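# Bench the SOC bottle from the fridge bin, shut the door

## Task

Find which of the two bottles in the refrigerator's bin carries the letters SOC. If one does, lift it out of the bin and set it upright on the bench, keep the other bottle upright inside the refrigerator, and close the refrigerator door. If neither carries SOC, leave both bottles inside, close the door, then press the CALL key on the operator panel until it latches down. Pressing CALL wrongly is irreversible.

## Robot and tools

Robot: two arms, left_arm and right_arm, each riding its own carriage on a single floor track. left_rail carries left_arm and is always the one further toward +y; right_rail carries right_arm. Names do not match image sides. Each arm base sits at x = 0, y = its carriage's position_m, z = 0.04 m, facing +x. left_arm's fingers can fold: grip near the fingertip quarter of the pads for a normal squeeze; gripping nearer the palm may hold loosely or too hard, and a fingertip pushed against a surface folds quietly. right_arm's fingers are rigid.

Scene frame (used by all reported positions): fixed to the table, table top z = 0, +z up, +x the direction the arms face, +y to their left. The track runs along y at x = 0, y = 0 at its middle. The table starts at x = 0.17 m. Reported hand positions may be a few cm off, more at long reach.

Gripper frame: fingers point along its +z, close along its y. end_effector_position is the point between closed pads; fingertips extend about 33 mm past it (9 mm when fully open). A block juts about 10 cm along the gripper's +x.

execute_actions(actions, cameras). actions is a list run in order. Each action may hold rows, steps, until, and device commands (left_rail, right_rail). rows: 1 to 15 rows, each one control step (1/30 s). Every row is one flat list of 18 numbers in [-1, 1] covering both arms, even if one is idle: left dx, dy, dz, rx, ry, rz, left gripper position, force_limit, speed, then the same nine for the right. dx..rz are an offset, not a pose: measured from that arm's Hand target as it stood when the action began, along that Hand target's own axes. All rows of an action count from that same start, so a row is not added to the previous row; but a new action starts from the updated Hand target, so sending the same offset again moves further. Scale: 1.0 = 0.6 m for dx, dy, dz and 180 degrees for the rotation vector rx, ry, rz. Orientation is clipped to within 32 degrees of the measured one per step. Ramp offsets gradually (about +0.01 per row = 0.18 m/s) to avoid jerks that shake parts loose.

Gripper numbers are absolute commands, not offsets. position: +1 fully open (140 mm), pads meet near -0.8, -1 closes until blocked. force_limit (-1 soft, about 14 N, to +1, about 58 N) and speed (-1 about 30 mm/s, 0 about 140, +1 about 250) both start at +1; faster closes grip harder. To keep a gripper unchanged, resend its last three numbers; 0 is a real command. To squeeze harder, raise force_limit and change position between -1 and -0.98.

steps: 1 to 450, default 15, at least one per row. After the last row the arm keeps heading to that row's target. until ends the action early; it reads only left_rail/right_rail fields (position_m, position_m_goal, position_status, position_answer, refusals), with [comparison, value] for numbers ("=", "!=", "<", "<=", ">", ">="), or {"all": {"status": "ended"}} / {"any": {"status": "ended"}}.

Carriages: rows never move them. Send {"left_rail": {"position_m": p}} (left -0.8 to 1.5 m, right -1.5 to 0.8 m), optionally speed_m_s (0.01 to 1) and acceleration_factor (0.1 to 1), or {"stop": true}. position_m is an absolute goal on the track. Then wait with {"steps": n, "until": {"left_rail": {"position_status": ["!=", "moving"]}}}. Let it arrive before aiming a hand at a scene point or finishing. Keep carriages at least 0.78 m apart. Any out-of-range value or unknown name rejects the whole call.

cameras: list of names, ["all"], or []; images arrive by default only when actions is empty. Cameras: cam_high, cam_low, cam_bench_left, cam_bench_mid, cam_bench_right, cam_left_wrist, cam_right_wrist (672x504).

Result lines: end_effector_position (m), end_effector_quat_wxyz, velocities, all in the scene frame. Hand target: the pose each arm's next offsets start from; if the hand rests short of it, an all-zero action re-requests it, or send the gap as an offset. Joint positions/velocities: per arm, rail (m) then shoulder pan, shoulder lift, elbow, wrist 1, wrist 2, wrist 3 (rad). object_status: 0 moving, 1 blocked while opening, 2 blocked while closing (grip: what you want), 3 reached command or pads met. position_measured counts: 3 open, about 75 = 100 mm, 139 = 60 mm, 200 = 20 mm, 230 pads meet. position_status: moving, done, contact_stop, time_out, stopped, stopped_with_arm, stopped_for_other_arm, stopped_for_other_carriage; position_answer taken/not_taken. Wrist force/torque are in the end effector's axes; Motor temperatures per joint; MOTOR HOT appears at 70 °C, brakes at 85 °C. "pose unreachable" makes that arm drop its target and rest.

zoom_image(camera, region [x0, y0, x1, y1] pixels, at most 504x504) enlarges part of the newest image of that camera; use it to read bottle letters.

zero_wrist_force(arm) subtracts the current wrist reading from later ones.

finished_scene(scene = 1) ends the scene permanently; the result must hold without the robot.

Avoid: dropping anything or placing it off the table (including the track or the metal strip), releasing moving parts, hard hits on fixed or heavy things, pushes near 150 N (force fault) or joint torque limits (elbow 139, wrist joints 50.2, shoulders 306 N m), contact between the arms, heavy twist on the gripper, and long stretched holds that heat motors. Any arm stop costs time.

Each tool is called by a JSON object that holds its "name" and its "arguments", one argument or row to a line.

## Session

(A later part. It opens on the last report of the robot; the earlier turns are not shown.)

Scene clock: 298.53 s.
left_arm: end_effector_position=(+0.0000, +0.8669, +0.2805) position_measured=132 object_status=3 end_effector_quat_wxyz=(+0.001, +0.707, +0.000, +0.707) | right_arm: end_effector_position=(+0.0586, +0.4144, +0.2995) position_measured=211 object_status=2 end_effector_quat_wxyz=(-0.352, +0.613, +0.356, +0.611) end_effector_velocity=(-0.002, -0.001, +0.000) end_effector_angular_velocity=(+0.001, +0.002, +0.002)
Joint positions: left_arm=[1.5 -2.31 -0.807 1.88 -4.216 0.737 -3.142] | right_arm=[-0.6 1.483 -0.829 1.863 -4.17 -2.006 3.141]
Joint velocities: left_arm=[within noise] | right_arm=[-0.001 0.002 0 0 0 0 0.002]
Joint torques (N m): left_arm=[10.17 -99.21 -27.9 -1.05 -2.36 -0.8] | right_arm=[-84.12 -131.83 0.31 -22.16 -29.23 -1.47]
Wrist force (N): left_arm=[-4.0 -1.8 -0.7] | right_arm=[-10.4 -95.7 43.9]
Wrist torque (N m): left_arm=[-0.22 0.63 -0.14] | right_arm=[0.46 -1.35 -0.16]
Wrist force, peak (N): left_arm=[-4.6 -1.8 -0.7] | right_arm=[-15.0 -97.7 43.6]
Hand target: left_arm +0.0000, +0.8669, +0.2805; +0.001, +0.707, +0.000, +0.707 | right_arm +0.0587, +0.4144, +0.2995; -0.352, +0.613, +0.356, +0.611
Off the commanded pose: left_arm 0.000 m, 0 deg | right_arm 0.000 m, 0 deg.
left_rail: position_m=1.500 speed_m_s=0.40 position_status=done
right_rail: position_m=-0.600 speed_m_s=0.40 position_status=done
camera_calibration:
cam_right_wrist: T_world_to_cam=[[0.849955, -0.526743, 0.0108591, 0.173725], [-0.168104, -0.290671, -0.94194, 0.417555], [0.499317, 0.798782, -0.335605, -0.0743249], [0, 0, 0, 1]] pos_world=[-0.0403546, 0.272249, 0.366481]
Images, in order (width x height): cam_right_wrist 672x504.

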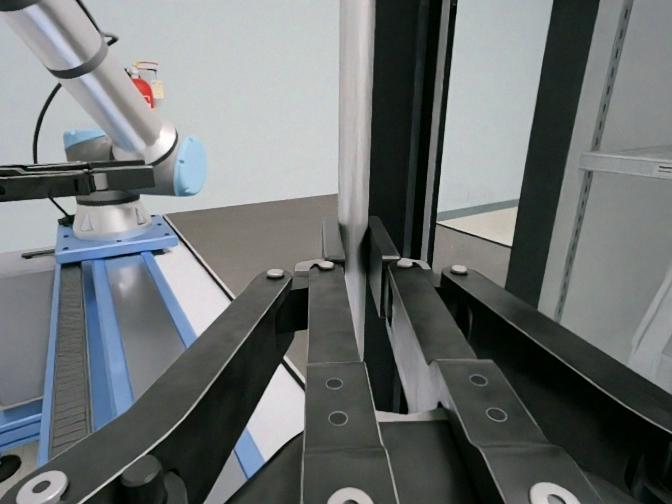

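{"name": "execute_actions", "arguments": {
  "actions": [
    {"rows":[[0,0,0,0,0,0,-0.03,0,-0.9,0,-0.0026,0.0012,0,0,0,-1,0.6,-1],[0,0,0,0,0,0,-0.03,0,-0.9,0,-0.0053,0.0024,0,0,0,-1,0.6,-1]],"steps":8},
    {"rows":[[0,0,0,0,0,0,-0.03,0,-0.9,0,-0.003,-0.0069,0.0037,0,0,-1,0.6,-1],[0,0,0,0,0,0,-0.03,0,-0.9,0,-0.006,-0.0138,0.0074,0,0,-1,0.6,-1],[0,0,0,0,0,0,-0.03,0,-0.9,0,-0.0089,-0.0207,0.0111,0,0,-1,0.6,-1],[0,0,0,0,0,0,-0.03,0,-0.9,0,-0.0117,-0.0276,0.0148,0,0,-1,0.6,-1],[0,0,0,0,0,0,-0.03,0,-0.9,0,-0.0144,-0.0346,0.0185,0,0,-1,0.6,-1],[0,0,0,0,0,0,-0.03,0,-0.9,0,-0.017,-0.0416,0.0222,0,0,-1,0.6,-1],[0,0,0,0,0,0,-0.03,0,-0.9,0,-0.0196,-0.0486,0.0259,0,0,-1,0.6,-1],[0,0,0,0,0,0,-0.03,0,-0.9,0,-0.0221,-0.0557,0.0296,0,0,-1,0.6,-1],[0,0,0,0,0,0,-0.03,0,-0.9,0,-0.0245,-0.0628,0.0333,0,0,-1,0.6,-1],[0,0,0,0,0,0,-0.03,0,-0.9,0,-0.0268,-0.0699,0.037,0,0,-1,0.6,-1],[0,0,0,0,0,0,-0.03,0,-0.9,0,-0.029,-0.077,0.0407,0,0,-1,0.6,-1],[0,0,0,0,0,0,-0.03,0,-0.9,0,-0.0312,-0.0842,0.0444,0,0,-1,0.6,-1],[0,0,0,0,0,0,-0.03,0,-0.9,0,-0.0332,-0.0914,0.0481,0,0,-1,0.6,-1],[0,0,0,0,0,0,-0.03,0,-0.9,0,-0.0352,-0.0986,0.0519,0,0,-1,0.6,-1],[0,0,0,0,0,0,-0.03,0,-0.9,0,-0.0371,-0.1058,0.0556,0,0,-1,0.6,-1]],"steps":25}
  ]
}}

Scene clock: 308.67 s.
left_arm: end_effector_position=(+0.0000, +0.8669, +0.2805) position_measured=132 object_status=3 end_effector_quat_wxyz=(+0.001, +0.707, +0.000, +0.707) | right_arm: end_effector_position=(+0.0056, +0.3734, +0.2998) position_measured=211 object_status=2 end_effector_quat_wxyz=(-0.404, +0.580, +0.408, +0.578)
Joint positions: left_arm=[1.5 -2.31 -0.807 1.88 -4.216 0.737 -3.142] | right_arm=[-0.6 1.472 -0.886 2.002 -4.252 -1.821 3.141]
Joint torques (N m): left_arm=[9.6 -96.57 -27.2 -0.75 -1.75 -0.06] | right_arm=[-58.18 -130.78 -16.62 -20.97 -14.79 0.67]
Wrist force (N): left_arm=[-3.9 -1.6 -0.9] | right_arm=[-20.7 -52.1 23.8]
Wrist torque (N m): left_arm=[-0.18 0.63 -0.14] | right_arm=[0.33 -1.57 -0.14]
Wrist force, peak (N): left_arm=[-4.6 -1.8 -0.6] | right_arm=[-10.2 -100.4 46.2]
Hand target: left_arm +0.0000, +0.8669, +0.2805; +0.001, +0.707, +0.000, +0.707 | right_arm +0.0057, +0.3733, +0.2997; -0.404, +0.580, +0.408, +0.578
Off the commanded pose: left_arm 0.000 m, 0 deg | right_arm 0.000 m, 0 deg.
left_rail: position_m=1.500 speed_m_s=0.40 position_status=done
right_rail: position_m=-0.600 speed_m_s=0.40 position_status=done

{"name": "execute_actions", "arguments": {
  "actions": [
    {"rows":[[0,0,0,0,0,0,-0.03,0,-0.9,-0.001,-0.0014,0.0006,0,0,0,-1,0.6,-1],[0,0,0,0,0,0,-0.03,0,-0.9,-0.001,-0.0028,0.0012,0,0,0,-1,0.6,-1]],"steps":6},
    {"rows":[[0,0,0,0,0,0,-0.03,0,-0.9,0,-0.0031,-0.0069,0.0037,0,0,-1,0.6,-1],[0,0,0,0,0,0,-0.03,0,-0.9,0,-0.0062,-0.0138,0.0074,0,0,-1,0.6,-1],[0,0,0,0,0,0,-0.03,0,-0.9,0,-0.0092,-0.0207,0.0111,0,0,-1,0.6,-1],[0,0,0,0,0,0,-0.03,0,-0.9,0,-0.0121,-0.0276,0.0148,0,0,-1,0.6,-1],[0,0,0,0,0,0,-0.03,0,-0.9,0,-0.0149,-0.0346,0.0185,0,0,-1,0.6,-1],[0,0,0,0,0,0,-0.03,0,-0.9,0,-0.0176,-0.0416,0.0222,0,0,-1,0.6,-1],[0,0,0,0,0,0,-0.03,0,-0.9,0,-0.0203,-0.0486,0.0259,0,0,-1,0.6,-1],[0,0,0,0,0,0,-0.03,0,-0.9,0,-0.0229,-0.0557,0.0296,0,0,-1,0.6,-1],[0,0,0,0,0,0,-0.03,0,-0.9,0,-0.0254,-0.0628,0.0333,0,0,-1,0.6,-1],[0,0,0,0,0,0,-0.03,0,-0.9,0,-0.0278,-0.0699,0.037,0,0,-1,0.6,-1],[0,0,0,0,0,0,-0.03,0,-0.9,0,-0.0301,-0.077,0.0407,0,0,-1,0.6,-1],[0,0,0,0,0,0,-0.03,0,-0.9,0,-0.0324,-0.0842,0.0444,0,0,-1,0.6,-1],[0,0,0,0,0,0,-0.03,0,-0.9,0,-0.0345,-0.0914,0.0481,0,0,-1,0.6,-1],[0,0,0,0,0,0,-0.03,0,-0.9,0,-0.0366,-0.0986,0.0519,0,0,-1,0.6,-1],[0,0,0,0,0,0,-0.03,0,-0.9,0,-0.0386,-0.1058,0.0556,0,0,-1,0.6,-1]],"steps":25}
  ],
  "cameras": ["cam_right_wrist"]
}}

Scene clock: 317.00 s.
left_arm: end_effector_position=(+0.0000, +0.8669, +0.2805) position_measured=132 object_status=3 end_effector_quat_wxyz=(+0.001, +0.707, +0.000, +0.707) | right_arm: end_effector_position=(-0.0392, +0.3228, +0.2995) position_measured=211 object_status=2 end_effector_quat_wxyz=(-0.453, +0.543, +0.456, +0.540)
Joint positions: left_arm=[1.5 -2.31 -0.807 1.88 -4.216 0.737 -3.142] | right_arm=[-0.6 1.439 -0.938 2.139 -4.337 -1.613 3.141]
Joint torques (N m): left_arm=[9.01 -97.22 -26.75 -0.8 -2.01 0.11] | right_arm=[-84.51 -118.14 -5.74 -20.74 -24.35 -3.43]
Wrist force (N): left_arm=[-4.1 -1.8 -0.9] | right_arm=[-16.0 -80.7 39.9]
Wrist torque (N m): left_arm=[-0.22 0.65 -0.15] | right_arm=[0.49 -1.52 -0.22]
Wrist force, peak (N): left_arm=[-4.6 -2.0 -0.9] | right_arm=[-16.0 -80.7 39.9]
Hand target: left_arm +0.0000, +0.8669, +0.2805; +0.001, +0.707, +0.000, +0.707 | right_arm -0.0391, +0.3228, +0.2994; -0.453, +0.543, +0.456, +0.540
Off the commanded pose: left_arm 0.000 m, 0 deg | right_arm 0.000 m, 0 deg.
left_rail: position_m=1.500 speed_m_s=0.40 position_status=done
right_rail: position_m=-0.600 speed_m_s=0.40 position_status=done
camera_calibration:
cam_right_wrist: T_world_to_cam=[[0.978931, -0.203988, 0.00907596, 0.10991], [-0.0602616, -0.331091, -0.941673, 0.391596], [0.195095, 0.921286, -0.336408, -0.00351037], [0, 0, 0, 1]] pos_world=[-0.0833111, 0.155308, 0.366577]
Images, in order (width x height): cam_right_wrist 672x504.

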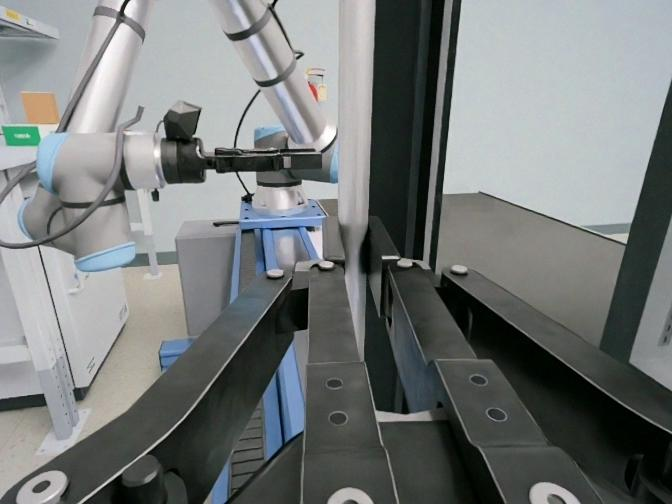

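{"name": "execute_actions", "arguments": {
  "actions": [
    {"rows":[[0,0,0,0,0,0,-0.03,0,-0.9,-0.001,-0.002,0.001,0,0,0,-1,0.6,-1],[0,0,0,0,0,0,-0.03,0,-0.9,-0.001,-0.0045,0.0022,0,0,0,-1,0.6,-1]],"steps":10}
  ]
}}

Scene clock: 321.93 s.
left_arm: end_effector_position=(+0.0000, +0.8669, +0.2805) position_measured=132 object_status=3 end_effector_quat_wxyz=(+0.001, +0.707, +0.000, +0.707) | right_arm: end_effector_position=(-0.0412, +0.3243, +0.2989) position_measured=211 object_status=2 end_effector_quat_wxyz=(-0.453, +0.543, +0.456, +0.540)
Joint positions: left_arm=[1.5 -2.31 -0.807 1.88 -4.216 0.737 -3.142] | right_arm=[-0.6 1.443 -0.935 2.135 -4.336 -1.618 3.141]
Joint torques (N m): left_arm=[8.72 -99.31 -27.01 -0.86 -1.79 -0.59] | right_arm=[16.51 -66.76 -33.25 -4.71 1.55 -2.08]
Wrist force (N): left_arm=[-4.1 -1.9 -0.9] | right_arm=[-7.1 0.6 -4.2]
Wrist torque (N m): left_arm=[-0.24 0.65 -0.14] | right_arm=[0.15 -1.46 -0.21]
Wrist force, peak (N): left_arm=[-4.6 -2.0 -0.7] | right_arm=[-15.0 -84.5 42.7]
Hand target: left_arm +0.0000, +0.8669, +0.2805; +0.001, +0.707, +0.000, +0.707 | right_arm -0.0415, +0.3244, +0.2988; -0.453, +0.543, +0.456, +0.540
Off the commanded pose: left_arm 0.000 m, 0 deg | right_arm 0.000 m, 0 deg.
left_rail: position_m=1.500 speed_m_s=0.40 position_status=done
right_rail: position_m=-0.600 speed_m_s=0.40 position_status=done

{"name": "execute_actions", "arguments": {
  "actions": [
    {"rows":[[0,0,0,0,0,0,-0.03,0,-0.9,0,-0.0035,-0.0071,0.0037,0,0,-1,0.6,-1],[0,0,0,0,0,0,-0.03,0,-0.9,0,-0.007,-0.0143,0.0074,0,0,-1,0.6,-1],[0,0,0,0,0,0,-0.03,0,-0.9,0,-0.0105,-0.0214,0.0111,0,0,-1,0.6,-1],[0,0,0,0,0,0,-0.03,0,-0.9,0,-0.0137,-0.0287,0.0148,0,0,-1,0.6,-1],[0,0,0,0,0,0,-0.03,0,-0.9,0,-0.0169,-0.0359,0.0185,0,0,-1,0.6,-1],[0,0,0,0,0,0,-0.03,0,-0.9,0,-0.0201,-0.0432,0.0222,0,0,-1,0.6,-1],[0,0,0,0,0,0,-0.03,0,-0.9,0,-0.0231,-0.0506,0.0259,0,0,-1,0.6,-1],[0,0,0,0,0,0,-0.03,0,-0.9,0,-0.0261,-0.0579,0.0296,0,0,-1,0.6,-1],[0,0,0,0,0,0,-0.03,0,-0.9,0,-0.0291,-0.0653,0.0333,0,0,-1,0.6,-1],[0,0,0,0,0,0,-0.03,0,-0.9,0,-0.0318,-0.0728,0.037,0,0,-1,0.6,-1],[0,0,0,0,0,0,-0.03,0,-0.9,0,-0.0345,-0.0802,0.0407,0,0,-1,0.6,-1],[0,0,0,0,0,0,-0.03,0,-0.9,0,-0.0372,-0.0877,0.0444,0,0,-1,0.6,-1],[0,0,0,0,0,0,-0.03,0,-0.9,0,-0.0397,-0.0952,0.0481,0,0,-1,0.6,-1],[0,0,0,0,0,0,-0.03,0,-0.9,0,-0.0421,-0.1028,0.0519,0,0,-1,0.6,-1],[0,0,0,0,0,0,-0.03,0,-0.9,0,-0.0446,-0.1103,0.0556,0,0,-1,0.6,-1]],"steps":22}
  ]
}}

Scene clock: 334.73 s.
left_arm: end_effector_position=(+0.0000, +0.8669, +0.2805) position_measured=132 object_status=3 end_effector_quat_wxyz=(+0.001, +0.707, +0.000, +0.707) | right_arm: end_effector_position=(-0.0794, +0.2640, +0.2992) position_measured=211 object_status=2 end_effector_quat_wxyz=(+0.499, -0.501, -0.502, -0.498) end_effector_velocity=(-0.002, -0.001, +0.000) end_effector_angular_velocity=(+0.000, +0.000, +0.003)
Joint positions: left_arm=[1.5 -2.31 -0.807 1.88 -4.216 0.737 -3.142] | right_arm=[-0.6 1.385 -0.982 2.271 -4.424 -1.384 3.14]
Joint velocities: left_arm=[within noise] | right_arm=[-0.001 0.002 0 0.001 -0.001 0.002 0]
Joint torques (N m): left_arm=[9.81 -100.61 -27.62 -1.09 -2.06 0.2] | right_arm=[-47.63 -107.89 -16.62 -17.1 -9.75 -3.36]
Wrist force (N): left_arm=[-4.2 -1.7 -0.8] | right_arm=[-18.5 -36.1 16.3]
Wrist torque (N m): left_arm=[-0.20 0.68 -0.15] | right_arm=[0.28 -1.53 -0.15]
Wrist force, peak (N): left_arm=[-4.6 -1.9 -0.9] | right_arm=[-18.5 -36.1 16.3]
Hand target: left_arm +0.0000, +0.8669, +0.2805; +0.001, +0.707, +0.000, +0.707 | right_arm -0.0793, +0.2640, +0.2992; +0.499, -0.501, -0.502, -0.498
Off the commanded pose: left_arm 0.000 m, 0 deg | right_arm 0.000 m, 0 deg.
left_rail: position_m=1.500 speed_m_s=0.40 position_status=done
right_rail: position_m=-0.600 speed_m_s=0.40 position_status=done

{"name": "execute_actions", "arguments": {
  "actions": [
    {"rows":[[0,0,0,0,0,0,-0.03,0,-0.9,-0.001,-0.002,0.0009,0,0,0,-1,0.6,-1]],"steps":5},
    {"rows":[[0,0,0,0,0,0,-0.03,0,-0.9,0,-0.0037,-0.0071,0.0037,0,0,-1,0.6,-1],[0,0,0,0,0,0,-0.03,0,-0.9,0,-0.0073,-0.0143,0.0074,0,0,-1,0.6,-1],[0,0,0,0,0,0,-0.03,0,-0.9,0,-0.0109,-0.0214,0.0111,0,0,-1,0.6,-1],[0,0,0,0,0,0,-0.03,0,-0.9,0,-0.0142,-0.0287,0.0148,0,0,-1,0.6,-1],[0,0,0,0,0,0,-0.03,0,-0.9,0,-0.0176,-0.0359,0.0185,0,0,-1,0.6,-1],[0,0,0,0,0,0,-0.03,0,-0.9,0,-0.0209,-0.0432,0.0222,0,0,-1,0.6,-1],[0,0,0,0,0,0,-0.03,0,-0.9,0,-0.024,-0.0506,0.0259,0,0,-1,0.6,-1],[0,0,0,0,0,0,-0.03,0,-0.9,0,-0.0271,-0.0579,0.0296,0,0,-1,0.6,-1],[0,0,0,0,0,0,-0.03,0,-0.9,0,-0.0302,-0.0653,0.0333,0,0,-1,0.6,-1],[0,0,0,0,0,0,-0.03,0,-0.9,0,-0.033,-0.0728,0.037,0,0,-1,0.6,-1],[0,0,0,0,0,0,-0.03,0,-0.9,0,-0.0359,-0.0802,0.0407,0,0,-1,0.6,-1],[0,0,0,0,0,0,-0.03,0,-0.9,0,-0.0387,-0.0877,0.0444,0,0,-1,0.6,-1],[0,0,0,0,0,0,-0.03,0,-0.9,0,-0.0413,-0.0952,0.0481,0,0,-1,0.6,-1],[0,0,0,0,0,0,-0.03,0,-0.9,0,-0.0438,-0.1028,0.0519,0,0,-1,0.6,-1],[0,0,0,0,0,0,-0.03,0,-0.9,0,-0.0464,-0.1103,0.0556,0,0,-1,0.6,-1]],"steps":22}
  ],
  "cameras": ["cam_right_wrist","cam_high"]
}}

Scene clock: 340.43 s.
left_arm: end_effector_position=(+0.0000, +0.8669, +0.2805) position_measured=132 object_status=3 end_effector_quat_wxyz=(+0.001, +0.707, +0.000, +0.707) | right_arm: end_effector_position=(-0.1083, +0.1983, +0.2990) position_measured=211 object_status=2 end_effector_quat_wxyz=(+0.541, -0.456, -0.543, -0.453)
Joint positions: left_arm=[1.5 -2.31 -0.807 1.88 -4.216 0.737 -3.142] | right_arm=[-0.6 1.292 -1.018 2.397 -4.513 -1.116 3.139]
Joint torques (N m): left_arm=[8.3 -100.15 -27.21 -0.85 -2.19 -0.04] | right_arm=[-55.29 -99 -14.29 -15.33 -11.24 -0.85]
Wrist force (N): left_arm=[-4.4 -1.5 -0.7] | right_arm=[-19.9 -42.3 19.6]
Wrist torque (N m): left_arm=[-0.15 0.72 -0.15] | right_arm=[0.20 -1.62 -0.10]
Wrist force, peak (N): left_arm=[-4.6 -1.8 -0.9] | right_arm=[-19.9 -42.4 19.6]
Hand target: left_arm +0.0000, +0.8669, +0.2805; +0.001, +0.707, +0.000, +0.707 | right_arm -0.1083, +0.1982, +0.2990; +0.541, -0.456, -0.543, -0.453
Off the commanded pose: left_arm 0.000 m, 0 deg | right_arm 0.000 m, 0 deg.
left_rail: position_m=1.500 speed_m_s=0.40 position_status=done
right_rail: position_m=-0.600 speed_m_s=0.40 position_status=done
camera_calibration:
cam_right_wrist: T_world_to_cam=[[0.989662, 0.143247, 0.00706451, 0.0851163], [0.0548025, -0.33218, -0.941622, 0.358442], [-0.132538, 0.932275, -0.336597, 0.0869249], [0, 0, 0, 1]] pos_world=[-0.0923591, 0.0258368, 0.366174]
Images, in order (width x height): cam_high 672x504, cam_right_wrist 672x504.

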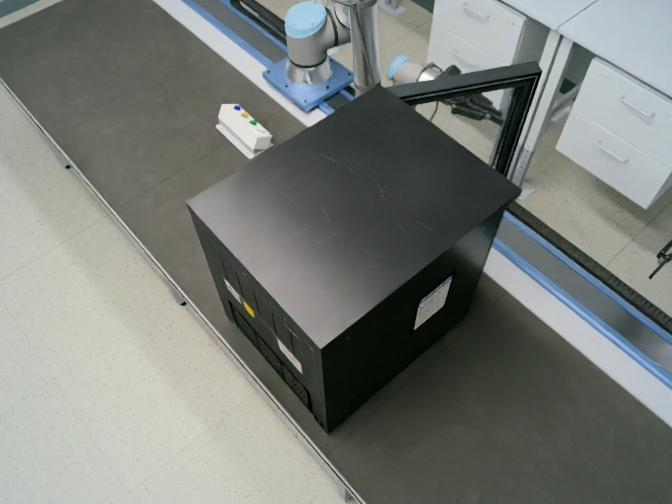

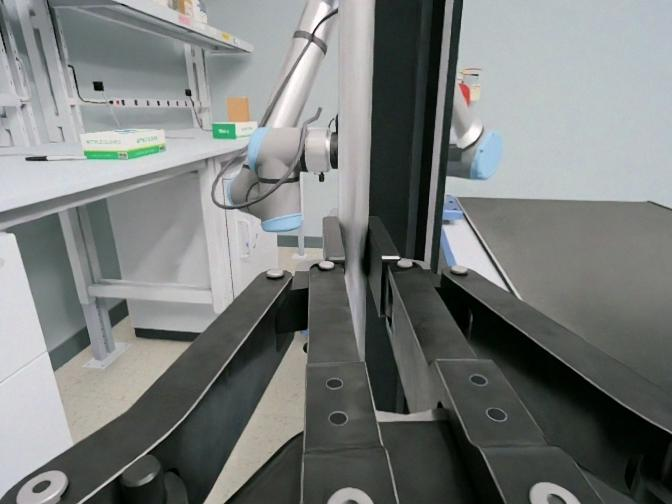

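{"name": "execute_actions", "arguments": {
  "actions": [
    {"rows":[[0,0,0,0,0,0,-0.03,0,-0.9,-0.0015,-0.0025,0.0011,0,0,0,-1,0.6,-1]],"steps":5},
    {"rows":[[0,0,0,0,0,0,-0.03,0,-0.9,0,-0.0039,-0.0071,0.0037,0,0,-1,0.6,-1],[0,0,0,0,0,0,-0.03,0,-0.9,0,-0.0077,-0.0143,0.0074,0,0,-1,0.6,-1],[0,0,0,0,0,0,-0.03,0,-0.9,0,-0.0114,-0.0214,0.0111,0,0,-1,0.6,-1],[0,0,0,0,0,0,-0.03,0,-0.9,0,-0.0149,-0.0287,0.0148,0,0,-1,0.6,-1],[0,0,0,0,0,0,-0.03,0,-0.9,0,-0.0185,-0.0359,0.0185,0,0,-1,0.6,-1],[0,0,0,0,0,0,-0.03,0,-0.9,0,-0.0219,-0.0432,0.0222,0,0,-1,0.6,-1],[0,0,0,0,0,0,-0.03,0,-0.9,0,-0.0252,-0.0506,0.0259,0,0,-1,0.6,-1],[0,0,0,0,0,0,-0.03,0,-0.9,0,-0.0284,-0.0579,0.0296,0,0,-1,0.6,-1],[0,0,0,0,0,0,-0.03,0,-0.9,0,-0.0317,-0.0653,0.0333,0,0,-1,0.6,-1],[0,0,0,0,0,0,-0.03,0,-0.9,0,-0.0347,-0.0728,0.037,0,0,-1,0.6,-1],[0,0,0,0,0,0,-0.03,0,-0.9,0,-0.0378,-0.0802,0.0407,0,0,-1,0.6,-1],[0,0,0,0,0,0,-0.03,0,-0.9,0,-0.0407,-0.0877,0.0444,0,0,-1,0.6,-1],[0,0,0,0,0,0,-0.03,0,-0.9,0,-0.0435,-0.0952,0.0481,0,0,-1,0.6,-1],[0,0,0,0,0,0,-0.03,0,-0.9,0,-0.0462,-0.1028,0.0519,0,0,-1,0.6,-1],[0,0,0,0,0,0,-0.03,0,-0.9,0,-0.0489,-0.1103,0.0556,0,0,-1,0.6,-1]],"steps":22}
  ]
}}

Scene clock: 349.07 s.
left_arm: end_effector_position=(+0.0000, +0.8669, +0.2805) position_measured=132 object_status=3 end_effector_quat_wxyz=(+0.001, +0.707, +0.000, +0.707) | right_arm: end_effector_position=(-0.1272, +0.1284, +0.2985) position_measured=211 object_status=2 end_effector_quat_wxyz=(+0.578, -0.407, -0.581, -0.403)
Joint positions: left_arm=[1.5 -2.31 -0.807 1.88 -4.216 0.737 -3.142] | right_arm=[-0.6 1.156 -1.04 2.508 -4.602 -0.805 3.138]
Joint torques (N m): left_arm=[8.81 -100.04 -26.64 -1.04 -2.04 0.23] | right_arm=[-28.51 -88.08 -9.99 -11.81 -0.72 3.17]
Wrist force (N): left_arm=[-4.0 -1.9 -0.7] | right_arm=[-19.3 -11.3 2.0]
Wrist torque (N m): left_arm=[-0.25 0.64 -0.15] | right_arm=[0.04 -1.64 -0.17]
Wrist force, peak (N): left_arm=[-4.5 -2.0 -0.9] | right_arm=[-20.0 -43.3 20.3]
Hand target: left_arm +0.0000, +0.8669, +0.2805; +0.001, +0.707, +0.000, +0.707 | right_arm -0.1272, +0.1284, +0.2985; +0.578, -0.407, -0.581, -0.403
Off the commanded pose: left_arm 0.000 m, 0 deg | right_arm 0.000 m, 0 deg.
left_rail: position_m=1.500 speed_m_s=0.40 position_status=done
right_rail: position_m=-0.600 speed_m_s=0.40 position_status=done

{"name": "execute_actions", "arguments": {
  "actions": [
    {"rows":[[0,0,0,0,0,0,-0.03,0,-0.9,-0.0015,-0.0005,0,0,0,0,-1,0.6,-1]],"steps":5},
    {"rows":[[0,0,0,0,0,0,-0.03,0,-0.9,0,-0.0039,-0.0071,0.0037,0,0,-1,0.6,-1],[0,0,0,0,0,0,-0.03,0,-0.9,0,-0.0077,-0.0143,0.0074,0,0,-1,0.6,-1],[0,0,0,0,0,0,-0.03,0,-0.9,0,-0.0114,-0.0214,0.0111,0,0,-1,0.6,-1],[0,0,0,0,0,0,-0.03,0,-0.9,0,-0.0149,-0.0287,0.0148,0,0,-1,0.6,-1],[0,0,0,0,0,0,-0.03,0,-0.9,0,-0.0185,-0.0359,0.0185,0,0,-1,0.6,-1],[0,0,0,0,0,0,-0.03,0,-0.9,0,-0.0219,-0.0432,0.0222,0,0,-1,0.6,-1],[0,0,0,0,0,0,-0.03,0,-0.9,0,-0.0252,-0.0506,0.0259,0,0,-1,0.6,-1],[0,0,0,0,0,0,-0.03,0,-0.9,0,-0.0284,-0.0579,0.0296,0,0,-1,0.6,-1],[0,0,0,0,0,0,-0.03,0,-0.9,0,-0.0317,-0.0653,0.0333,0,0,-1,0.6,-1],[0,0,0,0,0,0,-0.03,0,-0.9,0,-0.0347,-0.0728,0.037,0,0,-1,0.6,-1],[0,0,0,0,0,0,-0.03,0,-0.9,0,-0.0378,-0.0802,0.0407,0,0,-1,0.6,-1],[0,0,0,0,0,0,-0.03,0,-0.9,0,-0.0407,-0.0877,0.0444,0,0,-1,0.6,-1],[0,0,0,0,0,0,-0.03,0,-0.9,0,-0.0435,-0.0952,0.0481,0,0,-1,0.6,-1],[0,0,0,0,0,0,-0.03,0,-0.9,0,-0.0462,-0.1028,0.0519,0,0,-1,0.6,-1],[0,0,0,0,0,0,-0.03,0,-0.9,0,-0.0489,-0.1103,0.0556,0,0,-1,0.6,-1]],"steps":22}
  ],
  "cameras": ["cam_right_wrist","cam_high"]
}}

Scene clock: 355.73 s.
left_arm: end_effector_position=(+0.0000, +0.8669, +0.2805) position_measured=132 object_status=3 end_effector_quat_wxyz=(+0.001, +0.707, +0.000, +0.707) | right_arm: end_effector_position=(-0.1323, +0.0560, +0.2981) position_measured=211 object_status=2 end_effector_quat_wxyz=(+0.612, -0.355, -0.614, -0.351)
Joint positions: left_arm=[1.5 -2.31 -0.807 1.88 -4.216 0.737 -3.142] | right_arm=[-0.6 0.965 -1.048 2.599 -4.68 -0.44 3.133]
Joint torques (N m): left_arm=[6.73 -100.25 -28.16 -0.9 -2.07 -0.28] | right_arm=[-59.06 -33.79 -12.67 -2.79 -13.91 3.1]
Wrist force (N): left_arm=[-4.1 -1.6 -0.5] | right_arm=[-7.8 -50.1 25.3]
Wrist torque (N m): left_arm=[-0.18 0.67 -0.14] | right_arm=[0.36 -1.59 -0.35]
Wrist force, peak (N): left_arm=[-4.6 -1.9 -0.9] | right_arm=[-7.8 -50.1 25.3]
Hand target: left_arm +0.0000, +0.8669, +0.2805; +0.001, +0.707, +0.000, +0.707 | right_arm -0.1323, +0.0560, +0.2980; +0.612, -0.355, -0.614, -0.351
Off the commanded pose: left_arm 0.000 m, 0 deg | right_arm 0.000 m, 0 deg.
left_rail: position_m=1.500 speed_m_s=0.40 position_status=done
right_rail: position_m=-0.600 speed_m_s=0.40 position_status=done
camera_calibration:
cam_right_wrist: T_world_to_cam=[[0.880821, 0.473421, 0.00511573, 0.0969903], [0.163325, -0.293696, -0.941843, 0.323922], [-0.444386, 0.830431, -0.336015, 0.180308], [0, 0, 0, 1]] pos_world=[-0.0582092, -0.100516, 0.365173]
Images, in order (width x height): cam_high 672x504, cam_right_wrist 672x504.

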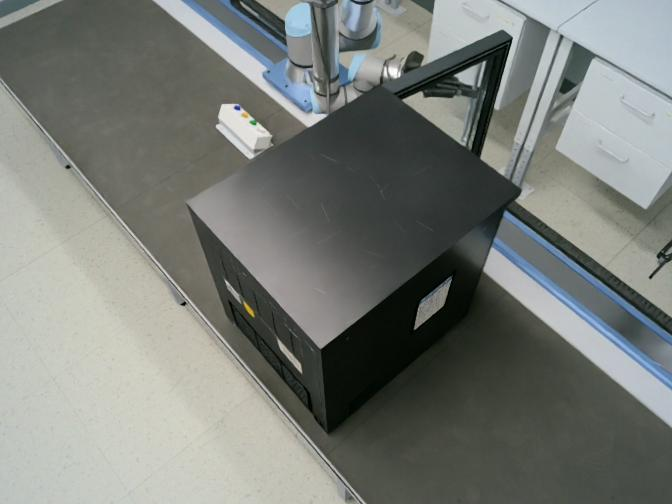

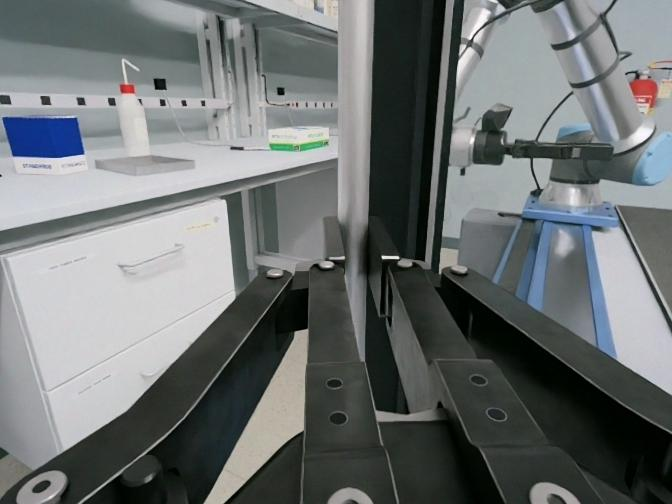

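{"name": "execute_actions", "arguments": {
  "actions": [
    {"left_rail":{"position_m":1.1},"rows":[[0,0,0,0,0,0,-0.03,0,-0.9,0,-0.0028,0.0014,0,0,0,-1,0.6,-1]],"steps":120,"until":{"left_rail":{"position_status":["!=","moving"]}}},
    {"rows":[[0.005,0.03,0.02,0,0,0,1,0,0,0,0,0,0,0,0,-1,0.6,-1],[0.015,0.08,0.06,0,0,0,1,0,0,0,0,0,0,0,0,-1,0.6,-1],[0.033,0.178,0.133,0,0,0,1,0,0,0,0,0,0,0,0,-1,0.6,-1]],"steps":45}
  ],
  "cameras": ["cam_left_wrist","cam_right_wrist","cam_high","cam_bench_left"]
}}

Scene clock: 362.57 s.
left_arm: end_effector_position=(+0.0796, +0.3603, +0.3004) position_measured=3 object_status=3 end_effector_quat_wxyz=(+0.001, +0.707, +0.000, +0.707) | right_arm: end_effector_position=(-0.1341, +0.0559, +0.2980) position_measured=211 object_status=2 end_effector_quat_wxyz=(+0.612, -0.355, -0.614, -0.351)
Joint positions: left_arm=[1.1 -2.134 -0.776 1.737 -4.105 0.561 -3.142] | right_arm=[-0.6 0.97 -1.048 2.599 -4.681 -0.444 3.133]
Joint torques (N m): left_arm=[8.39 -81.82 -33.42 5.34 -3.84 -1.97] | right_arm=[29.53 -63.1 3.3 -7.86 7.13 3.13]
Wrist force (N): left_arm=[-4.1 -1.5 -0.7] | right_arm=[-12.2 15.4 -13.1]
Wrist torque (N m): left_arm=[-0.15 0.73 -0.23] | right_arm=[0.15 -1.47 -0.43]
Wrist force, peak (N): left_arm=[-7.3 -11.6 -11.0] | right_arm=[-6.5 -52.8 26.7]
Hand target: left_arm +0.0796, +0.3603, +0.3004; +0.001, +0.707, +0.000, +0.707 | right_arm -0.1341, +0.0559, +0.2980; +0.612, -0.355, -0.614, -0.351
Off the commanded pose: left_arm 0.000 m, 0 deg | right_arm 0.000 m, 0 deg.
left_rail: position_m=1.100 speed_m_s=0.40 position_status=done
right_rail: position_m=-0.600 speed_m_s=0.40 position_status=done
camera_calibration:
cam_left_wrist: T_world_to_cam=[[-0.0402963, -0.99403, -0.101395, 0.394082], [-0.293775, 0.108779, -0.949665, 0.269499], [0.955025, -0.00848057, -0.296404, 0.201441], [0, 0, 0, 1]] pos_world=[-0.0973289, 0.364122, 0.3556]
cam_right_wrist: T_world_to_cam=[[0.880836, 0.473395, 0.00503261, 0.0986522], [0.163247, -0.293738, -0.941843, 0.324083], [-0.444386, 0.830431, -0.336015, 0.179558], [0, 0, 0, 1]] pos_world=[-0.0600091, -0.100616, 0.365073]
Images, in order (width x height): cam_high 672x504, cam_bench_left 672x504, cam_left_wrist 672x504, cam_right_wrist 672x504.

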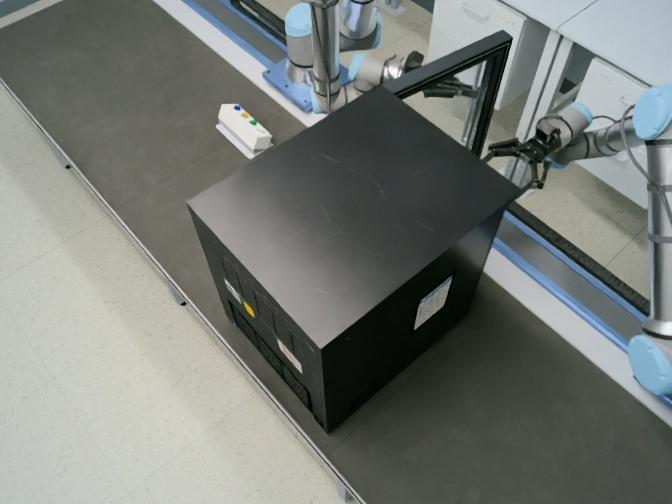

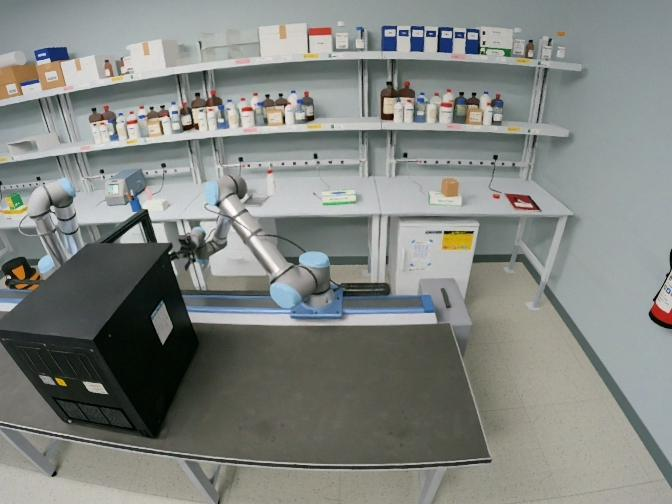

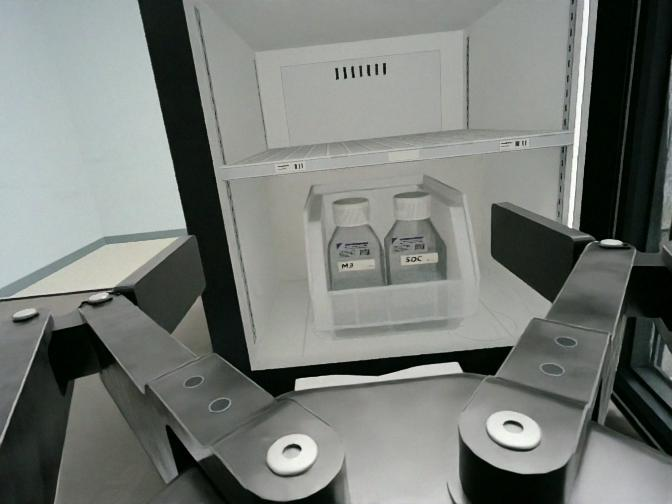

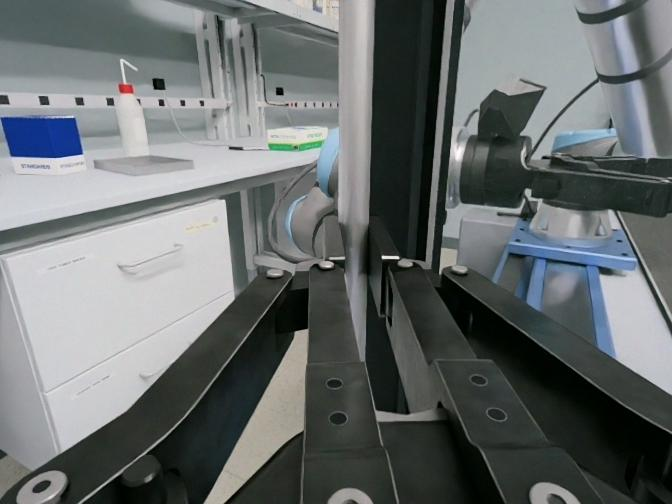

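{"name": "zoom_image", "arguments": {
  "camera": "cam_left_wrist",
  "region": [200, 110, 600, 390]
}}

Scaled by 1.260 from the camera's 672x504 image, which has a finer 960x720 frame.

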